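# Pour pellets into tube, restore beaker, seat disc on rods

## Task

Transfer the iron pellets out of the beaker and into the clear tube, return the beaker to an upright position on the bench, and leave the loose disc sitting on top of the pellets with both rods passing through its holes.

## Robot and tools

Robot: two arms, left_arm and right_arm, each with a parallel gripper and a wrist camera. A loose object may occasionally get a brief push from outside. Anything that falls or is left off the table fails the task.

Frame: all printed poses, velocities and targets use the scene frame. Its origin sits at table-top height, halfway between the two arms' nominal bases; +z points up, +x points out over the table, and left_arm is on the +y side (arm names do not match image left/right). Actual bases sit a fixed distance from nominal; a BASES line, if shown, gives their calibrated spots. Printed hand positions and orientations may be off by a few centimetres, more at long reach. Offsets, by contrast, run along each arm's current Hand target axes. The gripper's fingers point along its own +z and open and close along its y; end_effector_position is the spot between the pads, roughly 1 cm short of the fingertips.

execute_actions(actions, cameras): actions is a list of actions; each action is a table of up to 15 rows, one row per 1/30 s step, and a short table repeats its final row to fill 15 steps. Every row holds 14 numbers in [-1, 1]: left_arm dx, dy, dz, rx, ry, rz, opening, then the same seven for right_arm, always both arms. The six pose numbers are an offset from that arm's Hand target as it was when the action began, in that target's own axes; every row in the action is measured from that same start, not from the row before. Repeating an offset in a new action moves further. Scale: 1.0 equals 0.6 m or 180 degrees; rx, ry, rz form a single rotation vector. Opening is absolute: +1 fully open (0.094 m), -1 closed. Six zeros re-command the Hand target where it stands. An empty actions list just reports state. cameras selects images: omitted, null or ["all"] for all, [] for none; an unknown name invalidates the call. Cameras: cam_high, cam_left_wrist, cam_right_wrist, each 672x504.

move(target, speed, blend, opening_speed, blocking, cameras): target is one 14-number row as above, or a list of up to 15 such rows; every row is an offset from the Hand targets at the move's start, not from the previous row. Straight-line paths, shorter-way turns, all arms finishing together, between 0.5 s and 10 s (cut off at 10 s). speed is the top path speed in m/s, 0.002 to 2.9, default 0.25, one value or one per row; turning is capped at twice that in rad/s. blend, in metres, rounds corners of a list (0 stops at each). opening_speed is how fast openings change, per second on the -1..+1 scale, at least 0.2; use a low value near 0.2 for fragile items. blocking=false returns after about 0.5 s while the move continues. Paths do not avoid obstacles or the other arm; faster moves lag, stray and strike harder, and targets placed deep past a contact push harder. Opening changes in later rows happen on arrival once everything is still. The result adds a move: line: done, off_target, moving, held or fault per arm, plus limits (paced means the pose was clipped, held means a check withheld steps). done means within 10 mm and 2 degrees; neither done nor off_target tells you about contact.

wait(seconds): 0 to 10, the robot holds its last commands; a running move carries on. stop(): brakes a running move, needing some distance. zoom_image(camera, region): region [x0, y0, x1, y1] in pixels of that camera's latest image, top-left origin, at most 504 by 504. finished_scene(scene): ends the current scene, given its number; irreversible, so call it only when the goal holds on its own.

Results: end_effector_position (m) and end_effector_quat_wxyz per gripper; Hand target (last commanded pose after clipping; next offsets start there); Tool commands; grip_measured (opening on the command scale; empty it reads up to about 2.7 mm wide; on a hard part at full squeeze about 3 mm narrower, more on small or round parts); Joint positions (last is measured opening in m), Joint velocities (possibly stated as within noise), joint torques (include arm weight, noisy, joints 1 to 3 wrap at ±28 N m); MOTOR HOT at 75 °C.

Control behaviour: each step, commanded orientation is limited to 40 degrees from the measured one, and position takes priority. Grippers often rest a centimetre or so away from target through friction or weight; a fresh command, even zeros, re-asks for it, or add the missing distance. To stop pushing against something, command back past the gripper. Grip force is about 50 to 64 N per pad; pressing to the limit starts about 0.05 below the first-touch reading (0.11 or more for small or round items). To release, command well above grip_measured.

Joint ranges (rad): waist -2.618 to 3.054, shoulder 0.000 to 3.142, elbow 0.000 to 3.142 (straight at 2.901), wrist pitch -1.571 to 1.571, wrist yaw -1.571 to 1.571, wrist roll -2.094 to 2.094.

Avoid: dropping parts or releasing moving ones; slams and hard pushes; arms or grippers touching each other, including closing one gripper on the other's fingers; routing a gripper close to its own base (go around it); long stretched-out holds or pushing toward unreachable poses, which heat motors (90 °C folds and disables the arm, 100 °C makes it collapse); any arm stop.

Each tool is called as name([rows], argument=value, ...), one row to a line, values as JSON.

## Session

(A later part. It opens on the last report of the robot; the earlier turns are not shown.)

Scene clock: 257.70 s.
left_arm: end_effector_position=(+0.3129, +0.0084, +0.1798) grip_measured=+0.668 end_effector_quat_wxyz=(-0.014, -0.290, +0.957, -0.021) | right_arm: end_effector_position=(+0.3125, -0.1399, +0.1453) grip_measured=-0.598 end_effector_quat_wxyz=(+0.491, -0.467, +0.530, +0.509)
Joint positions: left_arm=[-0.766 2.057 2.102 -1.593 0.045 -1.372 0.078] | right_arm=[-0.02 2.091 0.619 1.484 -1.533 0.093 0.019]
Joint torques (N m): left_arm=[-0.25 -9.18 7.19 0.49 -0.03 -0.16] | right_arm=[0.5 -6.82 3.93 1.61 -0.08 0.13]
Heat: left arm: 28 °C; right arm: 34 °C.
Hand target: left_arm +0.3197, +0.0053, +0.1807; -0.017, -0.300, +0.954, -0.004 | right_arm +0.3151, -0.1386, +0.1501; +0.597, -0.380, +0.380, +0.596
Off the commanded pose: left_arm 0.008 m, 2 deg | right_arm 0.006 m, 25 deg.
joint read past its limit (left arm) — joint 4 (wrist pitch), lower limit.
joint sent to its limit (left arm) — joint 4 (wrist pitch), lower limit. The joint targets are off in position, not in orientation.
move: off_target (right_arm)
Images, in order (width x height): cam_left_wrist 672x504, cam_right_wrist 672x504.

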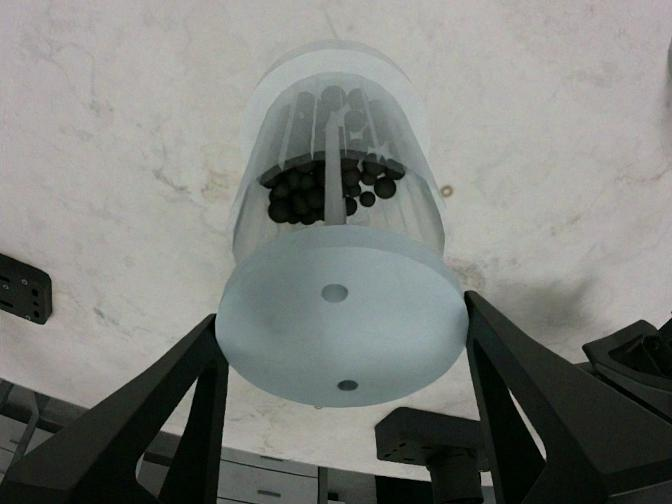

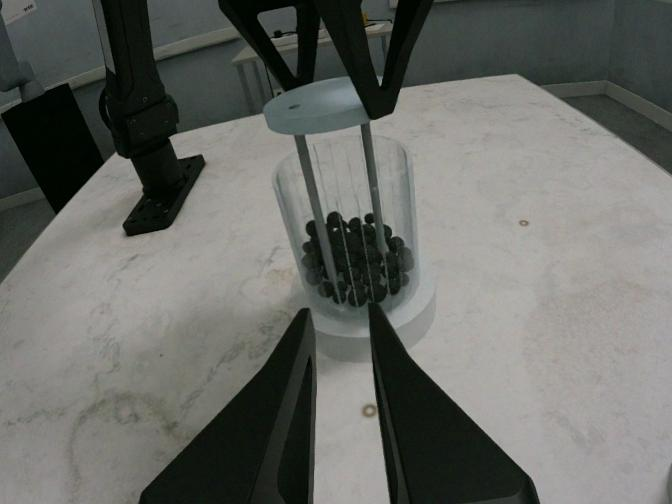

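move(target=[0.0130,-0.0026,-0.008,0,0,0,0.45, 0,0,0,0,0,0,-0.6], speed=0.04, cameras=["cam_left_wrist","cam_right_wrist"])

zoom_image(camera="cam_left_wrist", region=[305, 150, 365, 230])

zoom_image(camera="cam_right_wrist", region=[280, 90, 340, 170])

Scene clock: 260.07 s.
left_arm: end_effector_position=(+0.3122, +0.0073, +0.1801) grip_measured=+0.668 end_effector_quat_wxyz=(-0.013, -0.298, +0.954, -0.020) | right_arm: end_effector_position=(+0.3125, -0.1399, +0.1453) grip_measured=-0.598 end_effector_quat_wxyz=(+0.491, -0.467, +0.530, +0.509)
Joint positions: left_arm=[-0.77 2.057 2.103 -1.593 0.042 -1.393 0.078] | right_arm=[-0.02 2.091 0.619 1.484 -1.533 0.093 0.019]
Joint torques (N m): left_arm=[-0.84 -10.03 7.25 0.53 -0.02 -0.12] | right_arm=[0.66 -6.83 4.07 1.63 -0.1 0.14]
Heat: left arm: 28 °C; right arm: 34 °C.
Hand target: left_arm +0.3143, -0.0004, +0.1857; -0.017, -0.300, +0.954, -0.004 | right_arm +0.3151, -0.1386, +0.1501; +0.597, -0.380, +0.380, +0.596
Off the commanded pose: left_arm 0.010 m, 2 deg | right_arm 0.006 m, 25 deg.
joint read past its limit (left arm) — joint 4 (wrist pitch), lower limit.
joint sent to its limit (left arm) — joint 4 (wrist pitch), lower limit. The joint targets are off in position and orientation.
move: off_target (right_arm)
Images, in order (width x height): cam_left_wrist 672x504, cam_right_wrist 672x504.

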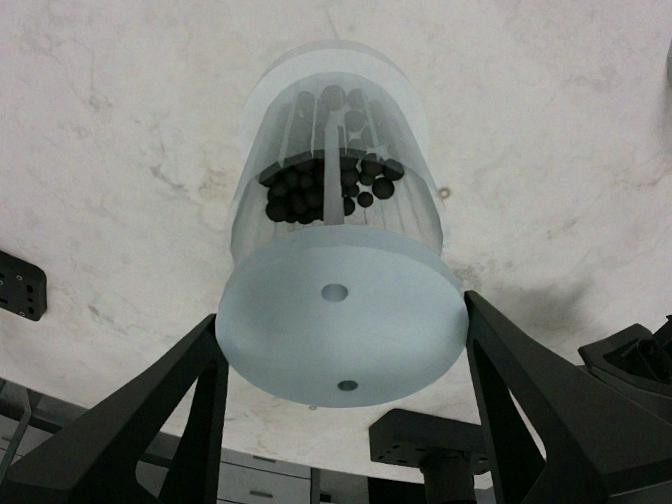

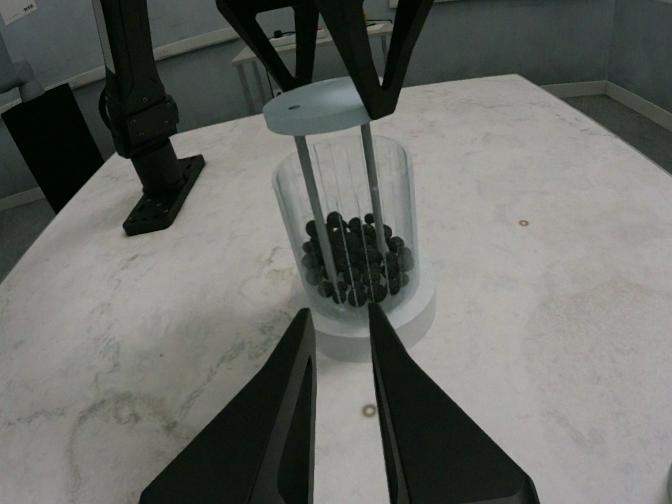

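Scaled by 6.300 from the camera's 672x504 image, which has a finer 960x720 frame.

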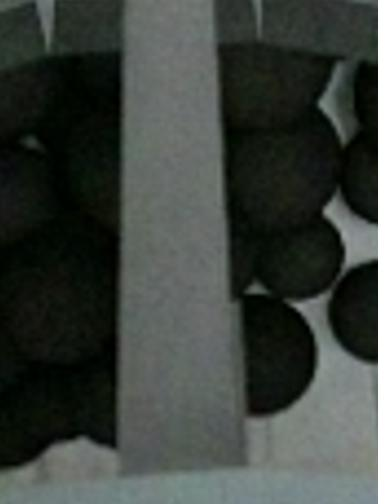

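Scaled by 6.300 from the camera's 672x504 image, which has a finer 960x720 frame.

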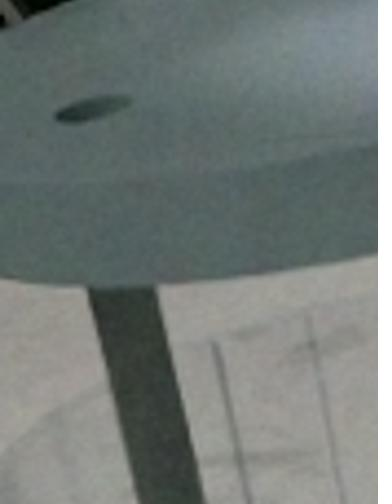

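zoom_image(camera="cam_left_wrist", region=[310, 270, 370, 315])

zoom_image(camera="cam_left_wrist", region=[320, 365, 380, 410])

zoom_image(camera="cam_right_wrist", region=[250, 60, 410, 180])

Scaled by 8.400 from the camera's 672x504 image, which has a finer 960x720 frame.

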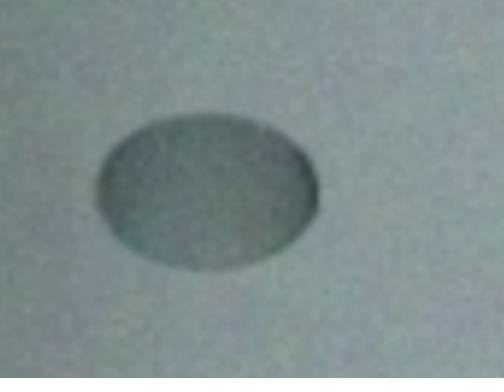

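Scaled by 8.400 from the camera's 672x504 image, which has a finer 960x720 frame.

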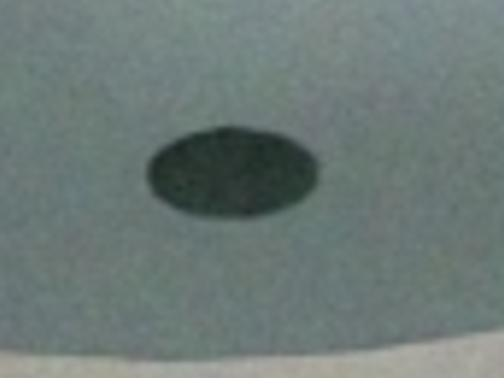

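Scaled by 3.150 from the camera's 672x504 image, which has a finer 960x720 frame.

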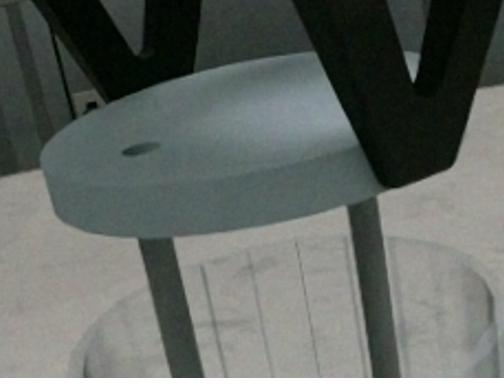

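move(target=[0.0038,0.016,-0.0017,0,0,0.0105,0.45, 0,0,0,0,0,0,-0.6], speed=0.04, cameras=["cam_left_wrist","cam_right_wrist"])

zoom_image(camera="cam_left_wrist", region=[305, 150, 365, 230])

zoom_image(camera="cam_right_wrist", region=[280, 90, 340, 170])

Scene clock: 265.67 s.
left_arm: end_effector_position=(+0.3120, +0.0075, +0.1794) grip_measured=+0.668 end_effector_quat_wxyz=(-0.013, -0.299, +0.954, -0.020) | right_arm: end_effector_position=(+0.3125, -0.1399, +0.1453) grip_measured=-0.598 end_effector_quat_wxyz=(+0.491, -0.467, +0.530, +0.509)
Joint positions: left_arm=[-0.77 2.057 2.1 -1.591 0.042 -1.395 0.078] | right_arm=[-0.02 2.091 0.619 1.484 -1.533 0.093 0.019]
Joint torques (N m): left_arm=[-1.18 -13.11 4.31 0.44 -0.08 0.08] | right_arm=[0.61 -6.78 4 1.61 -0.08 0.13]
Heat: left arm: 28 °C; right arm: 34 °C.
Hand target: left_arm +0.3070, +0.0062, +0.1868; -0.017, -0.284, +0.959, -0.004 | right_arm +0.3151, -0.1386, +0.1501; +0.597, -0.380, +0.380, +0.596
Off the commanded pose: left_arm 0.009 m, 3 deg | right_arm 0.006 m, 25 deg.
joint read past its limit (left arm) — joint 4 (wrist pitch), lower limit.
joint sent to its limit (left arm) — joint 4 (wrist pitch), lower limit. The joint targets are off in position, not in orientation.
move: off_target (left_arm, right_arm)
Images, in order (width x height): cam_left_wrist 672x504, cam_right_wrist 672x504.

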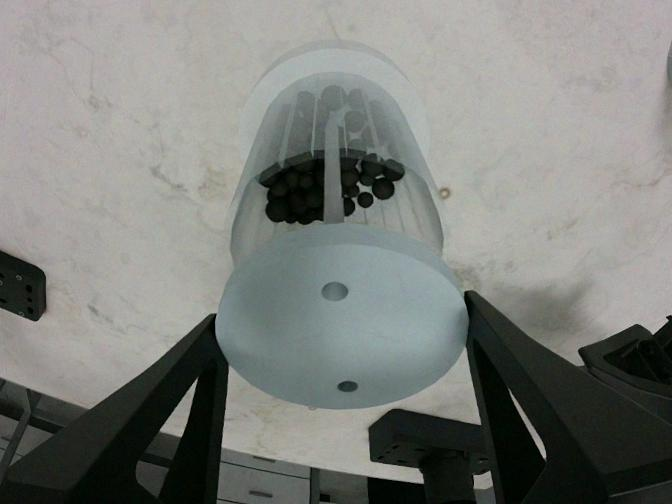

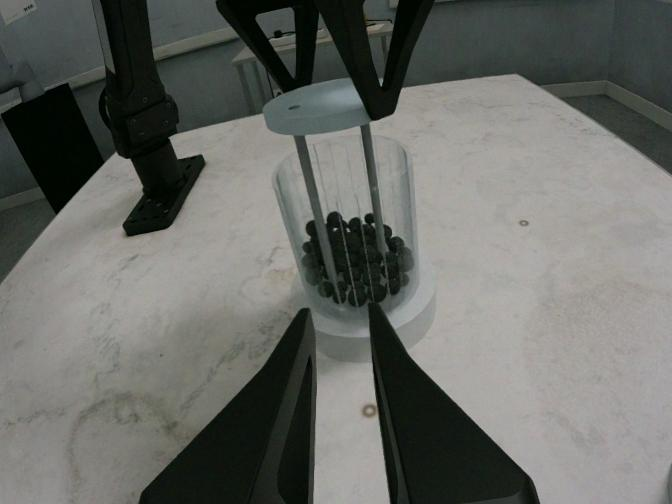

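Scaled by 6.300 from the camera's 672x504 image, which has a finer 960x720 frame.

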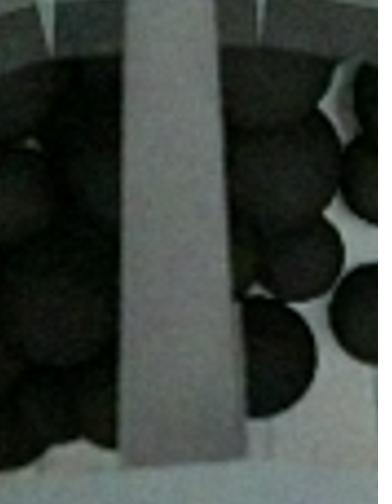

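Scaled by 6.300 from the camera's 672x504 image, which has a finer 960x720 frame.

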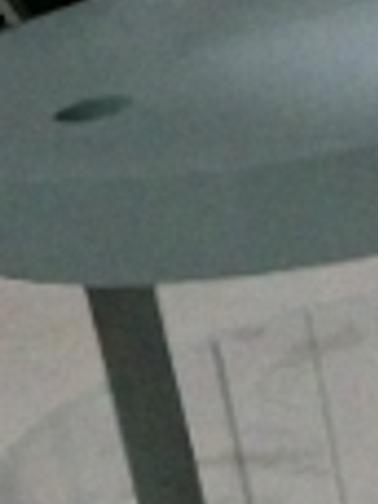

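move(target=[0.0,0.0,-0.0133,0,0,0,0.45, 0,0,0,0,0,0,-0.6], speed=0.04, cameras=["cam_left_wrist","cam_right_wrist"])

zoom_image(camera="cam_left_wrist", region=[305, 150, 365, 230])

zoom_image(camera="cam_right_wrist", region=[250, 60, 410, 180])

Scene clock: 267.60 s.
left_arm: end_effector_position=(+0.3120, +0.0075, +0.1799) grip_measured=+0.668 end_effector_quat_wxyz=(-0.013, -0.299, +0.954, -0.020) | right_arm: end_effector_position=(+0.3125, -0.1399, +0.1453) grip_measured=-0.598 end_effector_quat_wxyz=(+0.491, -0.467, +0.530, +0.509)
Joint positions: left_arm=[-0.77 2.056 2.1 -1.591 0.042 -1.395 0.078] | right_arm=[-0.02 2.091 0.619 1.484 -1.533 0.093 0.019]
Joint torques (N m): left_arm=[-0.96 -14.41 4.82 0.48 -0.01 0.09] | right_arm=[0.59 -6.9 3.99 1.63 -0.11 0.1]
Heat: left arm: 28 °C; right arm: 34 °C.
Hand target: left_arm +0.3072, +0.0063, +0.1948; -0.017, -0.284, +0.959, -0.004 | right_arm +0.3151, -0.1386, +0.1501; +0.597, -0.380, +0.380, +0.596
Off the commanded pose: left_arm 0.016 m, 3 deg | right_arm 0.006 m, 25 deg.
joint read past its limit (left arm) — joint 4 (wrist pitch), lower limit.
joint sent to its limit (left arm) — joint 4 (wrist pitch), lower limit. The joint targets are off in position and orientation.
move: off_target (left_arm, right_arm)
Images, in order (width x height): cam_left_wrist 672x504, cam_right_wrist 672x504.

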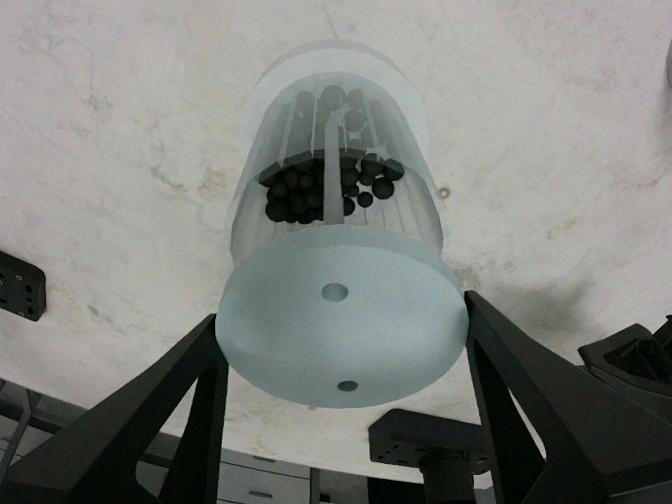

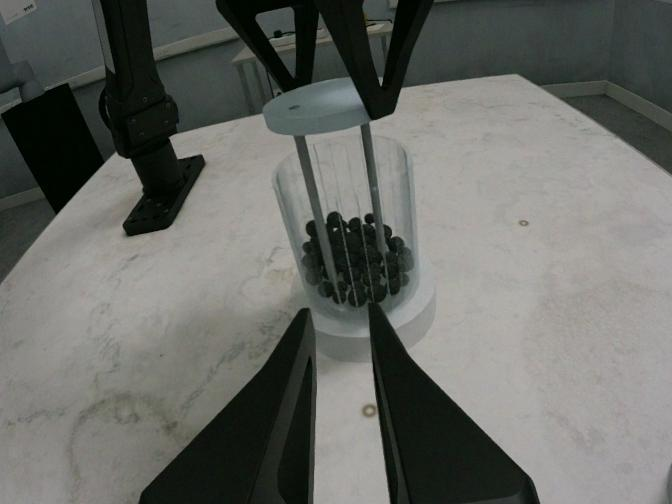

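Scaled by 6.300 from the camera's 672x504 image, which has a finer 960x720 frame.

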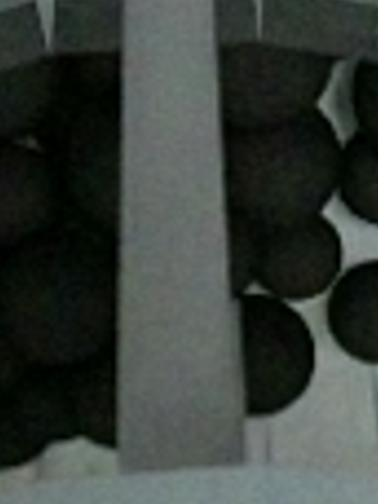

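Scaled by 3.150 from the camera's 672x504 image, which has a finer 960x720 frame.

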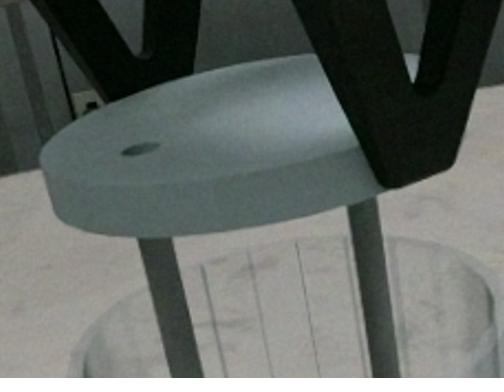

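move(target=[0.0,0.0,-0.012,0,0,0,0.45, 0,0,0,0,0,0,-0.6], speed=0.04, cameras=["cam_left_wrist","cam_right_wrist"])

zoom_image(camera="cam_left_wrist", region=[305, 150, 365, 230])

zoom_image(camera="cam_right_wrist", region=[250, 60, 410, 180])

Scene clock: 269.60 s.
left_arm: end_effector_position=(+0.3111, +0.0068, +0.1805) grip_measured=+0.668 end_effector_quat_wxyz=(-0.014, -0.297, +0.954, -0.022) | right_arm: end_effector_position=(+0.3125, -0.1399, +0.1453) grip_measured=-0.598 end_effector_quat_wxyz=(+0.491, -0.467, +0.530, +0.509)
Joint positions: left_arm=[-0.772 2.054 2.1 -1.591 0.045 -1.393 0.078] | right_arm=[-0.02 2.091 0.619 1.484 -1.533 0.093 0.019]
Joint torques (N m): left_arm=[-1.11 -15.91 5.31 0.48 -0.03 0.08] | right_arm=[0.54 -6.78 3.96 1.64 -0.14 0.1]
Heat: left arm: 28 °C; right arm: 34 °C.
Hand target: left_arm +0.3075, +0.0065, +0.2020; -0.017, -0.284, +0.959, -0.004 | right_arm +0.3151, -0.1386, +0.1501; +0.597, -0.380, +0.380, +0.596
Off the commanded pose: left_arm 0.022 m, 3 deg | right_arm 0.006 m, 25 deg.
joint read past its limit (left arm) — joint 4 (wrist pitch), lower limit.
joint sent to its limit (left arm) — joint 4 (wrist pitch), lower limit. The joint targets are off in position and orientation.
move: off_target (left_arm, right_arm)
Images, in order (width x height): cam_left_wrist 672x504, cam_right_wrist 672x504.

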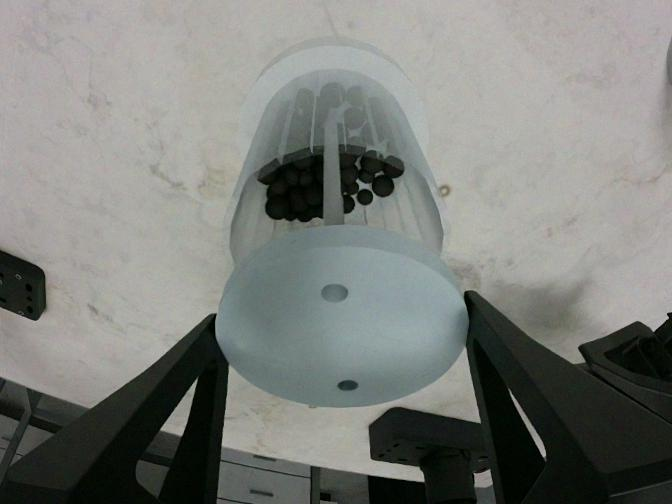

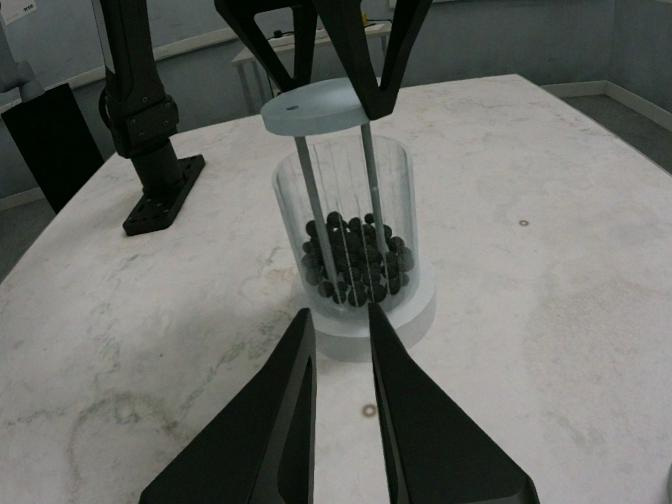

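Scaled by 6.300 from the camera's 672x504 image, which has a finer 960x720 frame.

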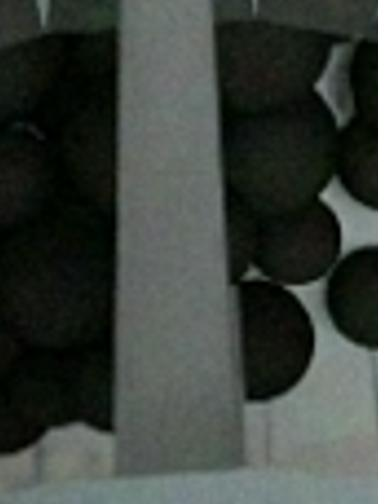

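Scaled by 3.150 from the camera's 672x504 image, which has a finer 960x720 frame.

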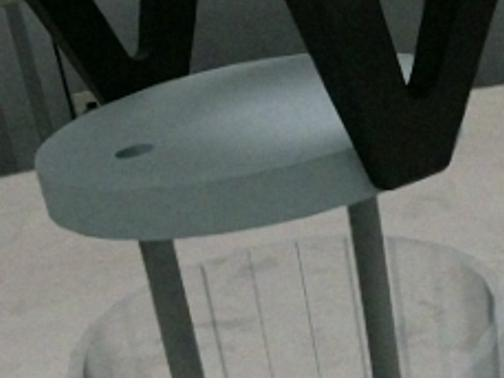

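move(target=[-0.0062,-0.0028,0.0275,0,0,0.0095,0.45, 0,0,0,0,0,0,-0.6], speed=0.04, cameras=["cam_left_wrist","cam_right_wrist"])

zoom_image(camera="cam_left_wrist", region=[305, 150, 365, 230])

zoom_image(camera="cam_right_wrist", region=[250, 60, 410, 180])

Scene clock: 273.20 s.
left_arm: end_effector_position=(+0.3111, +0.0068, +0.1805) grip_measured=+0.668 end_effector_quat_wxyz=(-0.013, -0.280, +0.960, -0.022) | right_arm: end_effector_position=(+0.3125, -0.1399, +0.1453) grip_measured=-0.598 end_effector_quat_wxyz=(+0.491, -0.467, +0.530, +0.509)
Joint positions: left_arm=[-0.772 2.054 2.1 -1.591 0.045 -1.356 0.078] | right_arm=[-0.02 2.091 0.619 1.484 -1.533 0.093 0.019]
Joint torques (N m): left_arm=[-0.27 -11.99 5.01 0.43 -0.01 0.13] | right_arm=[0.65 -6.78 4.03 1.64 -0.13 0.11]
Heat: left arm: 29 °C; right arm: 34 °C.
Hand target: left_arm +0.3110, +0.0068, +0.1854; -0.017, -0.270, +0.963, -0.004 | right_arm +0.3151, -0.1386, +0.1501; +0.597, -0.380, +0.380, +0.596
Off the commanded pose: left_arm 0.005 m, 2 deg | right_arm 0.006 m, 25 deg.
joint read past its limit (left arm) — joint 4 (wrist pitch), lower limit.
joint sent to its limit (left arm) — joint 4 (wrist pitch), lower limit. The joint targets are off in position, not in orientation.
move: off_target (right_arm)
Images, in order (width x height): cam_left_wrist 672x504, cam_right_wrist 672x504.

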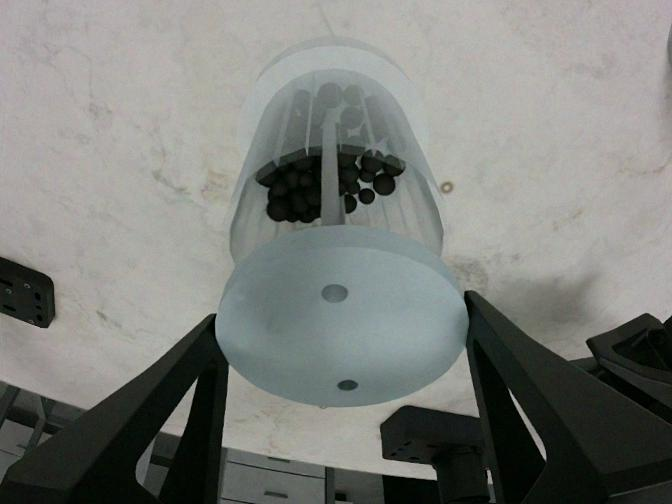

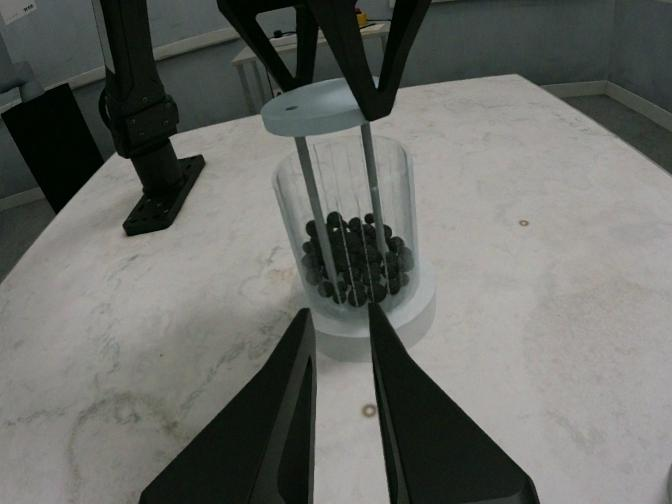

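Scaled by 6.300 from the camera's 672x504 image, which has a finer 960x720 frame.

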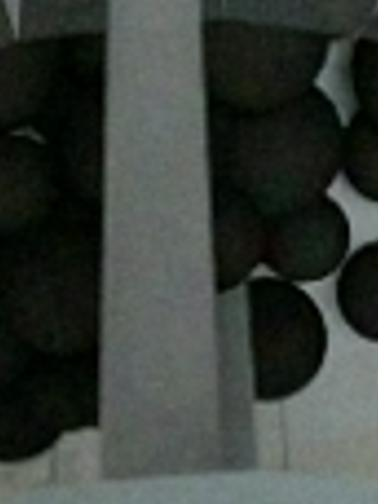

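Scaled by 3.150 from the camera's 672x504 image, which has a finer 960x720 frame.

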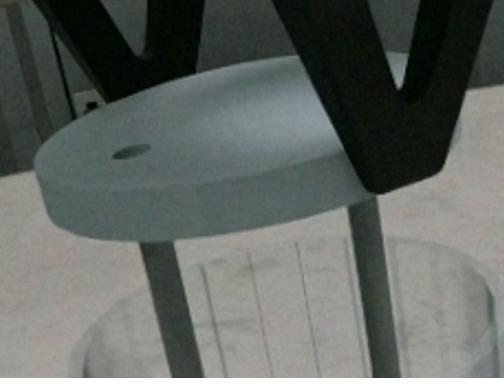

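move(target=[-0.0091,0.0022,0.0,0,0,-0.019,0.45, 0,0,0,0,0,0,-0.6], speed=0.04, cameras=["cam_left_wrist","cam_right_wrist"])

zoom_image(camera="cam_left_wrist", region=[305, 150, 365, 230])

zoom_image(camera="cam_right_wrist", region=[250, 60, 410, 180])

Scene clock: 275.73 s.
left_arm: end_effector_position=(+0.3110, +0.0078, +0.1794) grip_measured=+0.668 end_effector_quat_wxyz=(-0.015, -0.287, +0.958, -0.020) | right_arm: end_effector_position=(+0.3125, -0.1399, +0.1453) grip_measured=-0.598 end_effector_quat_wxyz=(+0.491, -0.467, +0.530, +0.509)
Joint positions: left_arm=[-0.77 2.054 2.096 -1.591 0.045 -1.37 0.078] | right_arm=[-0.02 2.091 0.619 1.484 -1.533 0.093 0.019]
Joint torques (N m): left_arm=[0.66 -11.69 5.3 0.45 0 -0.11] | right_arm=[0.69 -6.71 3.95 1.6 -0.13 0.09]
Heat: left arm: 29 °C; right arm: 34 °C.
Hand target: left_arm +0.3150, +0.0108, +0.1852; -0.017, -0.298, +0.954, -0.004 | right_arm +0.3151, -0.1386, +0.1501; +0.597, -0.380, +0.380, +0.596
Off the commanded pose: left_arm 0.008 m, 2 deg | right_arm 0.006 m, 25 deg.
joint read past its limit (left arm) — joint 4 (wrist pitch), lower limit.
joint sent to its limit (left arm) — joint 4 (wrist pitch), lower limit. The joint targets are off in position, not in orientation.
move: off_target (right_arm)
Images, in order (width x height): cam_left_wrist 672x504, cam_right_wrist 672x504.

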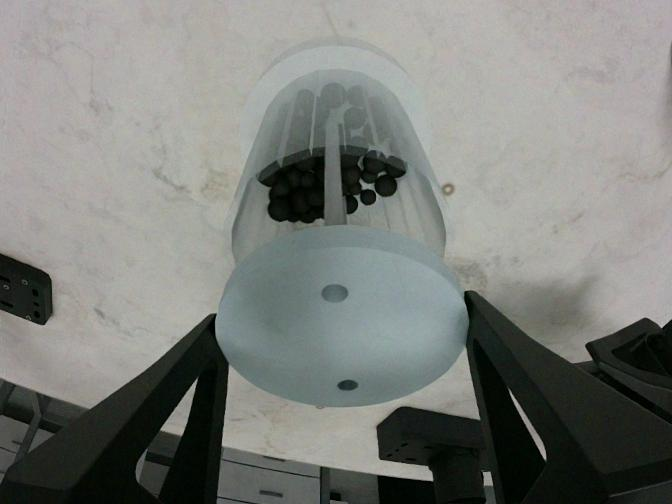

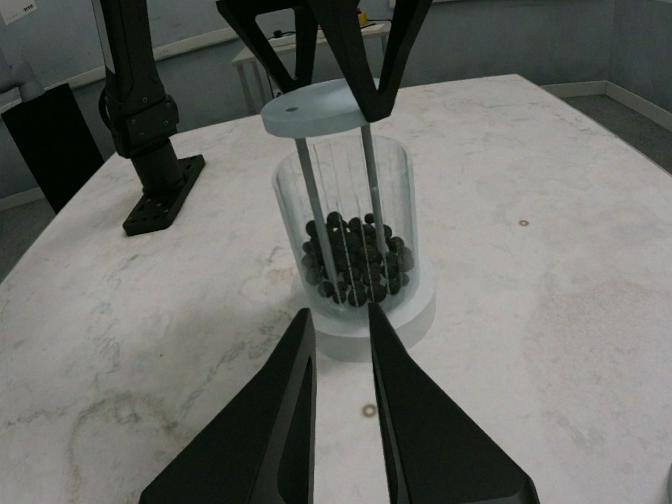

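Scaled by 6.300 from the camera's 672x504 image, which has a finer 960x720 frame.

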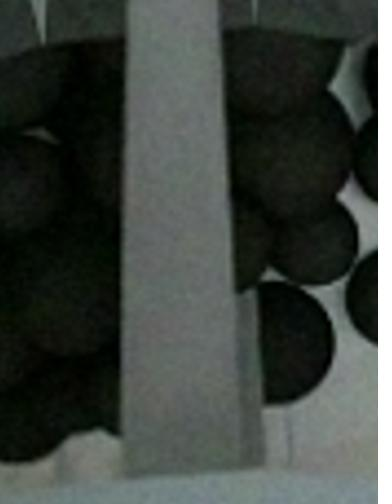

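Scaled by 3.150 from the camera's 672x504 image, which has a finer 960x720 frame.

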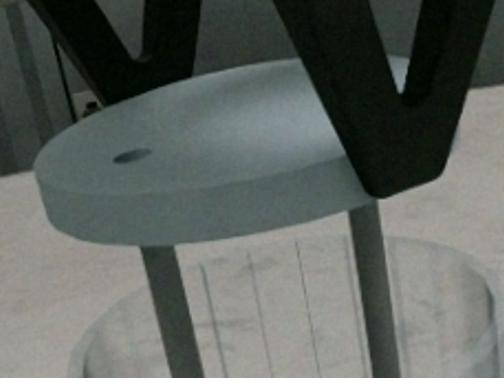

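move(target=[-0.002,0.0,0.0,0,0,0,0.45, 0,0,0,0,0,0,-0.6], speed=0.04, cameras=["cam_left_wrist","cam_right_wrist"])

zoom_image(camera="cam_left_wrist", region=[305, 150, 365, 230])

zoom_image(camera="cam_right_wrist", region=[250, 60, 410, 180])

Scene clock: 277.60 s.
left_arm: end_effector_position=(+0.3110, +0.0078, +0.1794) grip_measured=+0.668 end_effector_quat_wxyz=(-0.015, -0.288, +0.957, -0.020) | right_arm: end_effector_position=(+0.3125, -0.1399, +0.1453) grip_measured=-0.598 end_effector_quat_wxyz=(+0.491, -0.467, +0.530, +0.509)
Joint positions: left_arm=[-0.77 2.054 2.096 -1.591 0.045 -1.372 0.078] | right_arm=[-0.02 2.091 0.619 1.484 -1.533 0.093 0.019]
Joint torques (N m): left_arm=[0.51 -11.93 5.41 0.48 -0.05 -0.08] | right_arm=[0.57 -6.76 4.03 1.65 -0.13 0.12]
Heat: left arm: 29 °C; right arm: 34 °C.
Hand target: left_arm +0.3160, +0.0114, +0.1852; -0.017, -0.298, +0.954, -0.004 | right_arm +0.3151, -0.1386, +0.1501; +0.597, -0.380, +0.380, +0.596
Off the commanded pose: left_arm 0.008 m, 2 deg | right_arm 0.006 m, 25 deg.
joint read past its limit (left arm) — joint 4 (wrist pitch), lower limit.
joint sent to its limit (left arm) — joint 4 (wrist pitch), lower limit. The joint targets are off in position, not in orientation.
move: off_target (right_arm)
Images, in order (width x height): cam_left_wrist 672x504, cam_right_wrist 672x504.

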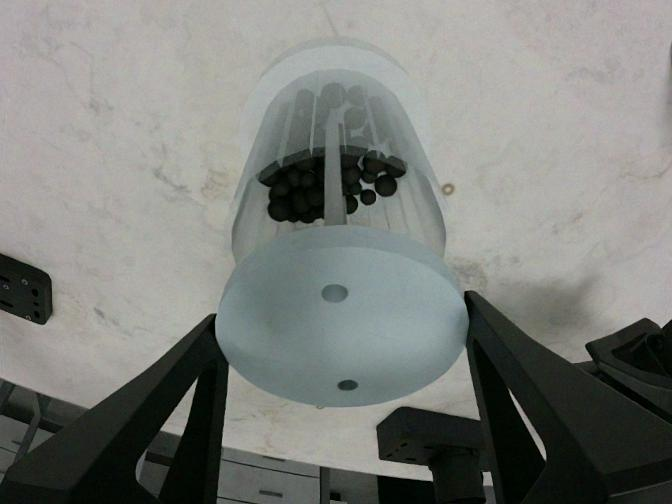

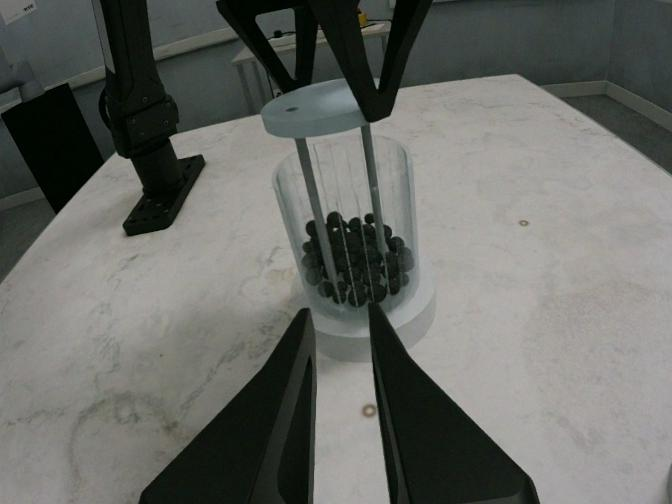

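Scaled by 6.300 from the camera's 672x504 image, which has a finer 960x720 frame.

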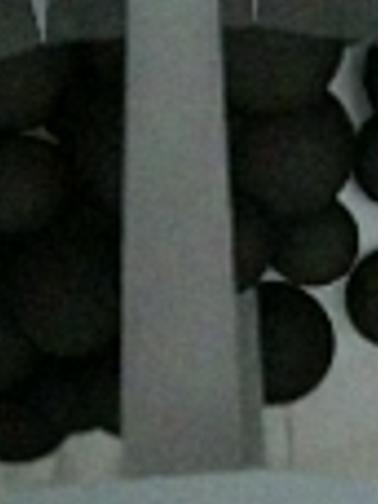

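Scaled by 3.150 from the camera's 672x504 image, which has a finer 960x720 frame.

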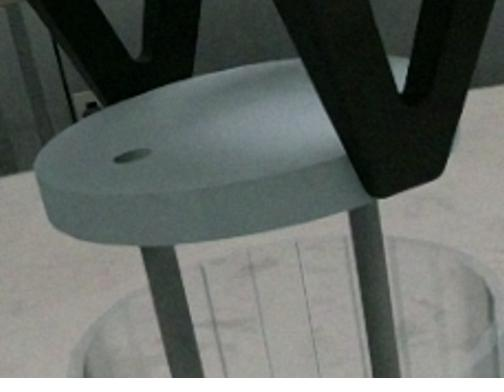

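move(target=[-0.0028,0.0006,0.0,0,0,0,0.45, 0,0,0,0,0,0,-0.6], speed=0.04, cameras=["cam_left_wrist","cam_right_wrist"])

zoom_image(camera="cam_left_wrist", region=[305, 150, 365, 230])

zoom_image(camera="cam_right_wrist", region=[250, 60, 410, 180])

Scene clock: 279.30 s.
left_arm: end_effector_position=(+0.3118, +0.0086, +0.1794) grip_measured=+0.668 end_effector_quat_wxyz=(-0.015, -0.289, +0.957, -0.020) | right_arm: end_effector_position=(+0.3125, -0.1399, +0.1453) grip_measured=-0.598 end_effector_quat_wxyz=(+0.491, -0.467, +0.530, +0.509)
Joint positions: left_arm=[-0.767 2.054 2.096 -1.591 0.045 -1.372 0.078] | right_arm=[-0.02 2.091 0.619 1.484 -1.533 0.093 0.019]
Joint torques (N m): left_arm=[0.64 -11.73 5.49 0.5 -0.02 -0.08] | right_arm=[0.62 -6.72 3.93 1.6 -0.13 0.13]
Heat: left arm: 29 °C; right arm: 34 °C.
Hand target: left_arm +0.3171, +0.0127, +0.1851; -0.017, -0.298, +0.954, -0.004 | right_arm +0.3151, -0.1386, +0.1501; +0.597, -0.380, +0.380, +0.596
Off the commanded pose: left_arm 0.009 m, 2 deg | right_arm 0.006 m, 25 deg.
joint read past its limit (left arm) — joint 4 (wrist pitch), lower limit.
joint sent to its limit (left arm) — joint 4 (wrist pitch), lower limit. The joint targets are off in position, not in orientation.
move: off_target (right_arm)
Images, in order (width x height): cam_left_wrist 672x504, cam_right_wrist 672x504.

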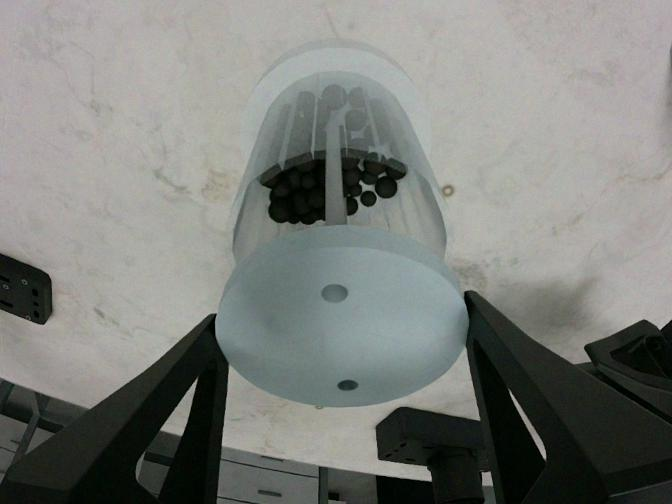

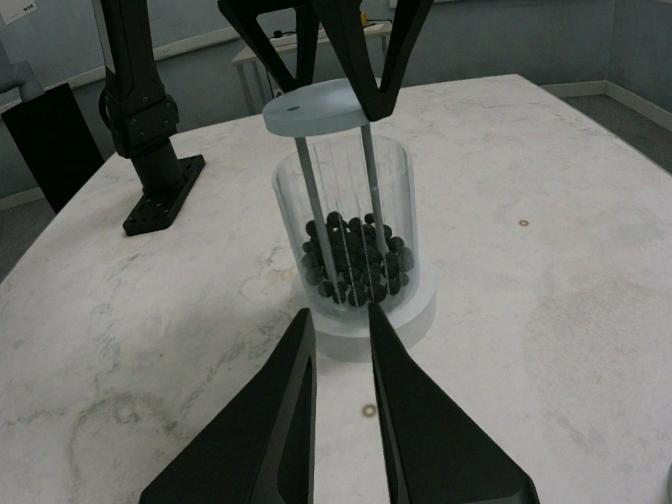

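Scaled by 6.300 from the camera's 672x504 image, which has a finer 960x720 frame.

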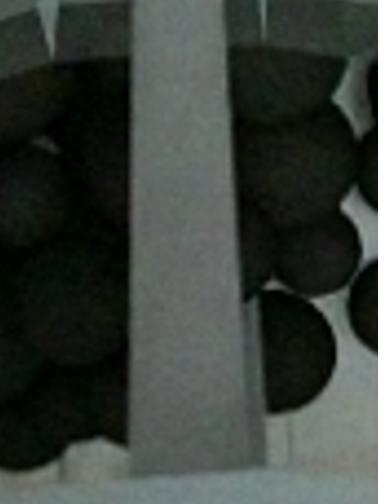

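Scaled by 3.150 from the camera's 672x504 image, which has a finer 960x720 frame.

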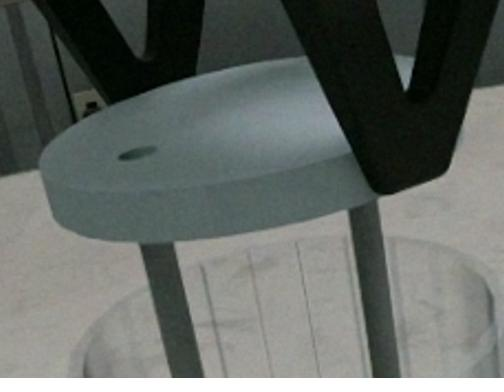

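move(target=[0,0,0.025,0,0,0,0.45, 0,0,0,0,0,0,-0.6], speed=0.04, cameras=["cam_left_wrist","cam_right_wrist"])

zoom_image(camera="cam_left_wrist", region=[305, 150, 365, 230])

zoom_image(camera="cam_right_wrist", region=[250, 60, 410, 180])

Scene clock: 282.43 s.
left_arm: end_effector_position=(+0.3113, +0.0088, +0.1771) grip_measured=+0.668 end_effector_quat_wxyz=(-0.016, -0.289, +0.957, -0.018) | right_arm: end_effector_position=(+0.3125, -0.1399, +0.1453) grip_measured=-0.598 end_effector_quat_wxyz=(+0.491, -0.467, +0.530, +0.509)
Joint positions: left_arm=[-0.767 2.054 2.086 -1.587 0.046 -1.372 0.078] | right_arm=[-0.02 2.091 0.619 1.484 -1.533 0.093 0.019]
Joint torques (N m): left_arm=[0.57 -8.92 5.04 0.43 -0.05 -0.02] | right_arm=[0.66 -6.72 3.95 1.61 -0.11 0.15]
Heat: left arm: 29 °C; right arm: 34 °C.
Hand target: left_arm +0.3167, +0.0124, +0.1701; -0.017, -0.298, +0.954, -0.004 | right_arm +0.3151, -0.1386, +0.1501; +0.597, -0.380, +0.380, +0.596
Off the commanded pose: left_arm 0.010 m, 2 deg | right_arm 0.006 m, 25 deg.
joint sent to its limit (left arm) — joint 4 (wrist pitch), lower limit. The joint targets are off in position, not in orientation.
move: off_target (right_arm)
Images, in order (width x height): cam_left_wrist 672x504, cam_right_wrist 672x504.

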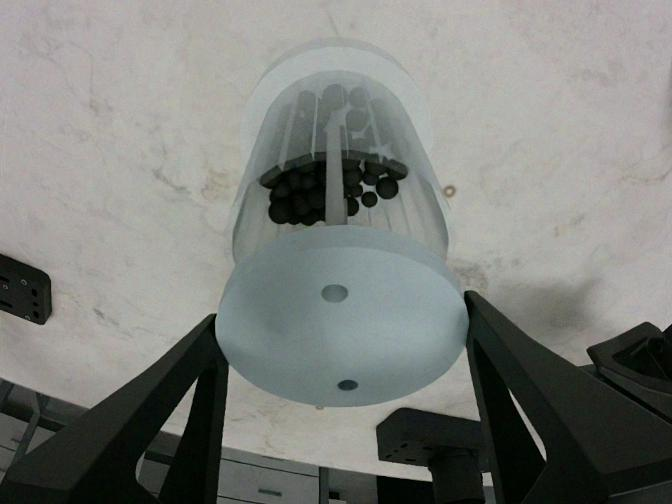

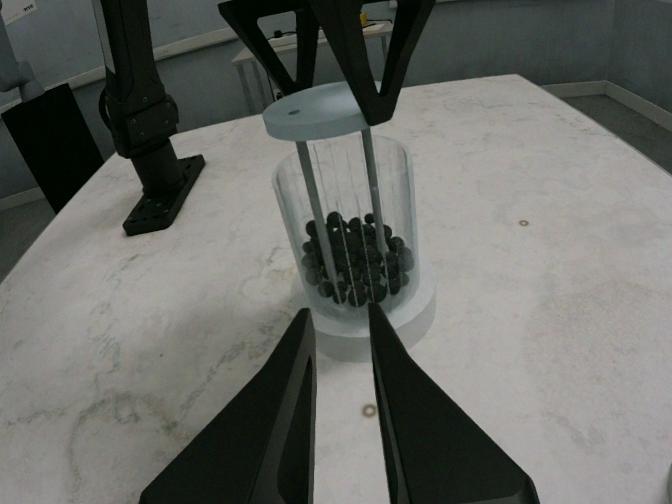

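Scaled by 6.300 from the camera's 672x504 image, which has a finer 960x720 frame.

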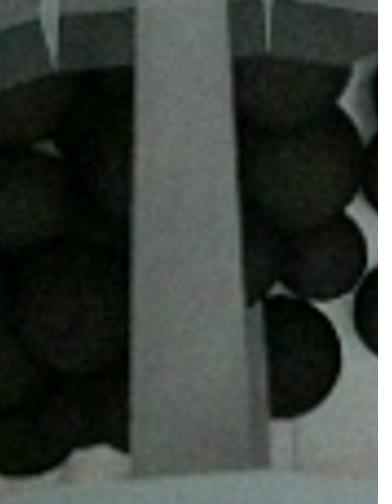

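Scaled by 3.150 from the camera's 672x504 image, which has a finer 960x720 frame.

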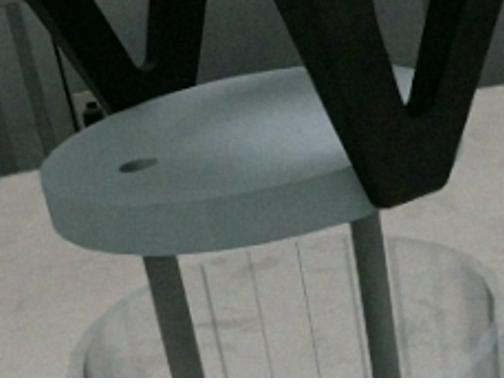

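move(target=[0,0,0.012,0,0,0,0.45, 0,0,0,0,0,0,-0.6], speed=0.04, cameras=["cam_left_wrist","cam_right_wrist"])

zoom_image(camera="cam_left_wrist", region=[290, 270, 390, 400])

zoom_image(camera="cam_right_wrist", region=[250, 60, 410, 180])

Scene clock: 283.87 s.
left_arm: end_effector_position=(+0.3116, +0.0084, +0.1708) grip_measured=+0.668 end_effector_quat_wxyz=(-0.018, -0.290, +0.957, -0.016) | right_arm: end_effector_position=(+0.3125, -0.1399, +0.1453) grip_measured=-0.598 end_effector_quat_wxyz=(+0.491, -0.467, +0.530, +0.509)
Joint positions: left_arm=[-0.767 2.054 2.06 -1.565 0.046 -1.372 0.078] | right_arm=[-0.02 2.091 0.619 1.484 -1.533 0.093 0.019]
Joint torques (N m): left_arm=[0.79 -8.8 5.05 0.41 -0.02 -0.04] | right_arm=[0.5 -6.84 4.03 1.65 -0.09 0.12]
Heat: left arm: 29 °C; right arm: 34 °C.
Hand target: left_arm +0.3165, +0.0123, +0.1629; -0.017, -0.298, +0.954, -0.004 | right_arm +0.3151, -0.1386, +0.1501; +0.597, -0.380, +0.380, +0.596
Off the commanded pose: left_arm 0.010 m, 2 deg | right_arm 0.006 m, 25 deg.
move: off_target (right_arm)
Images, in order (width x height): cam_left_wrist 672x504, cam_right_wrist 672x504.

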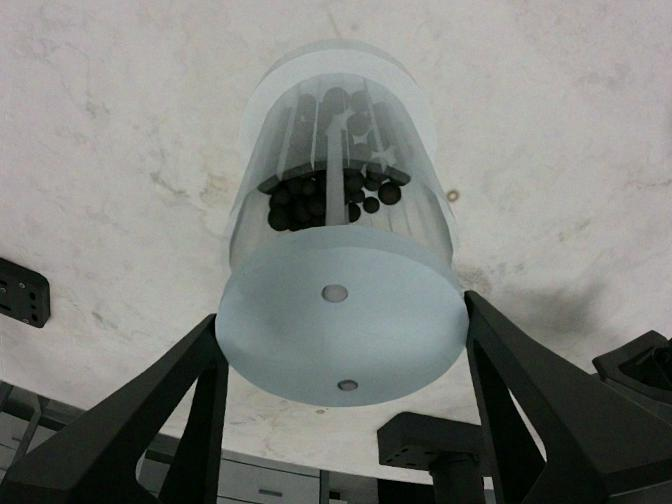

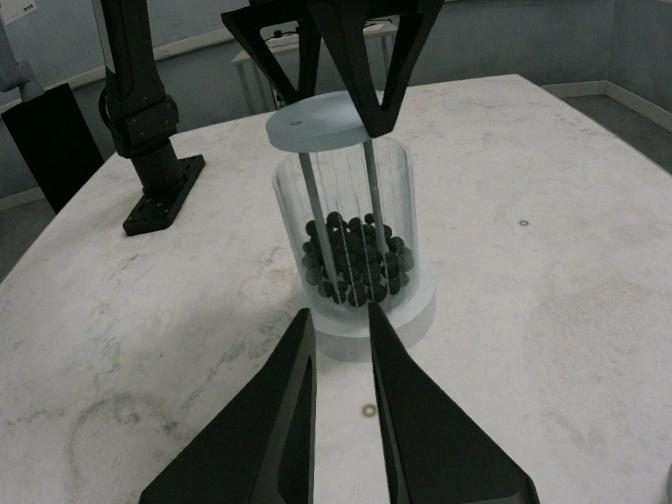

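Scaled by 3.877 from the camera's 672x504 image, which has a finer 960x720 frame.

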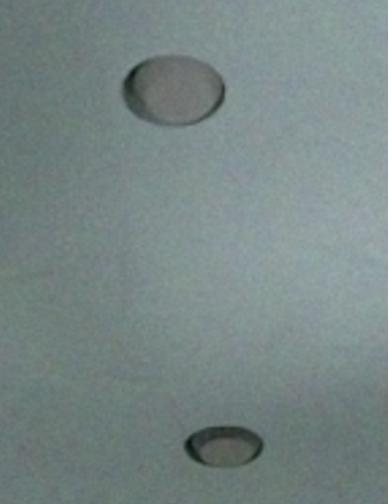

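Scaled by 3.150 from the camera's 672x504 image, which has a finer 960x720 frame.

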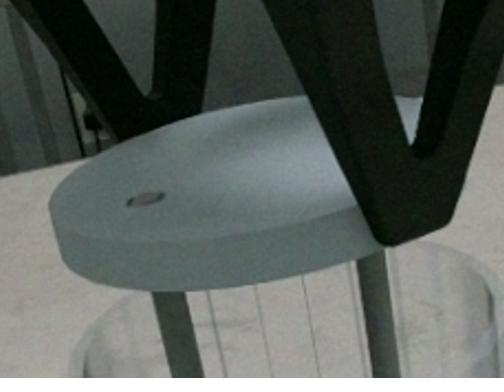

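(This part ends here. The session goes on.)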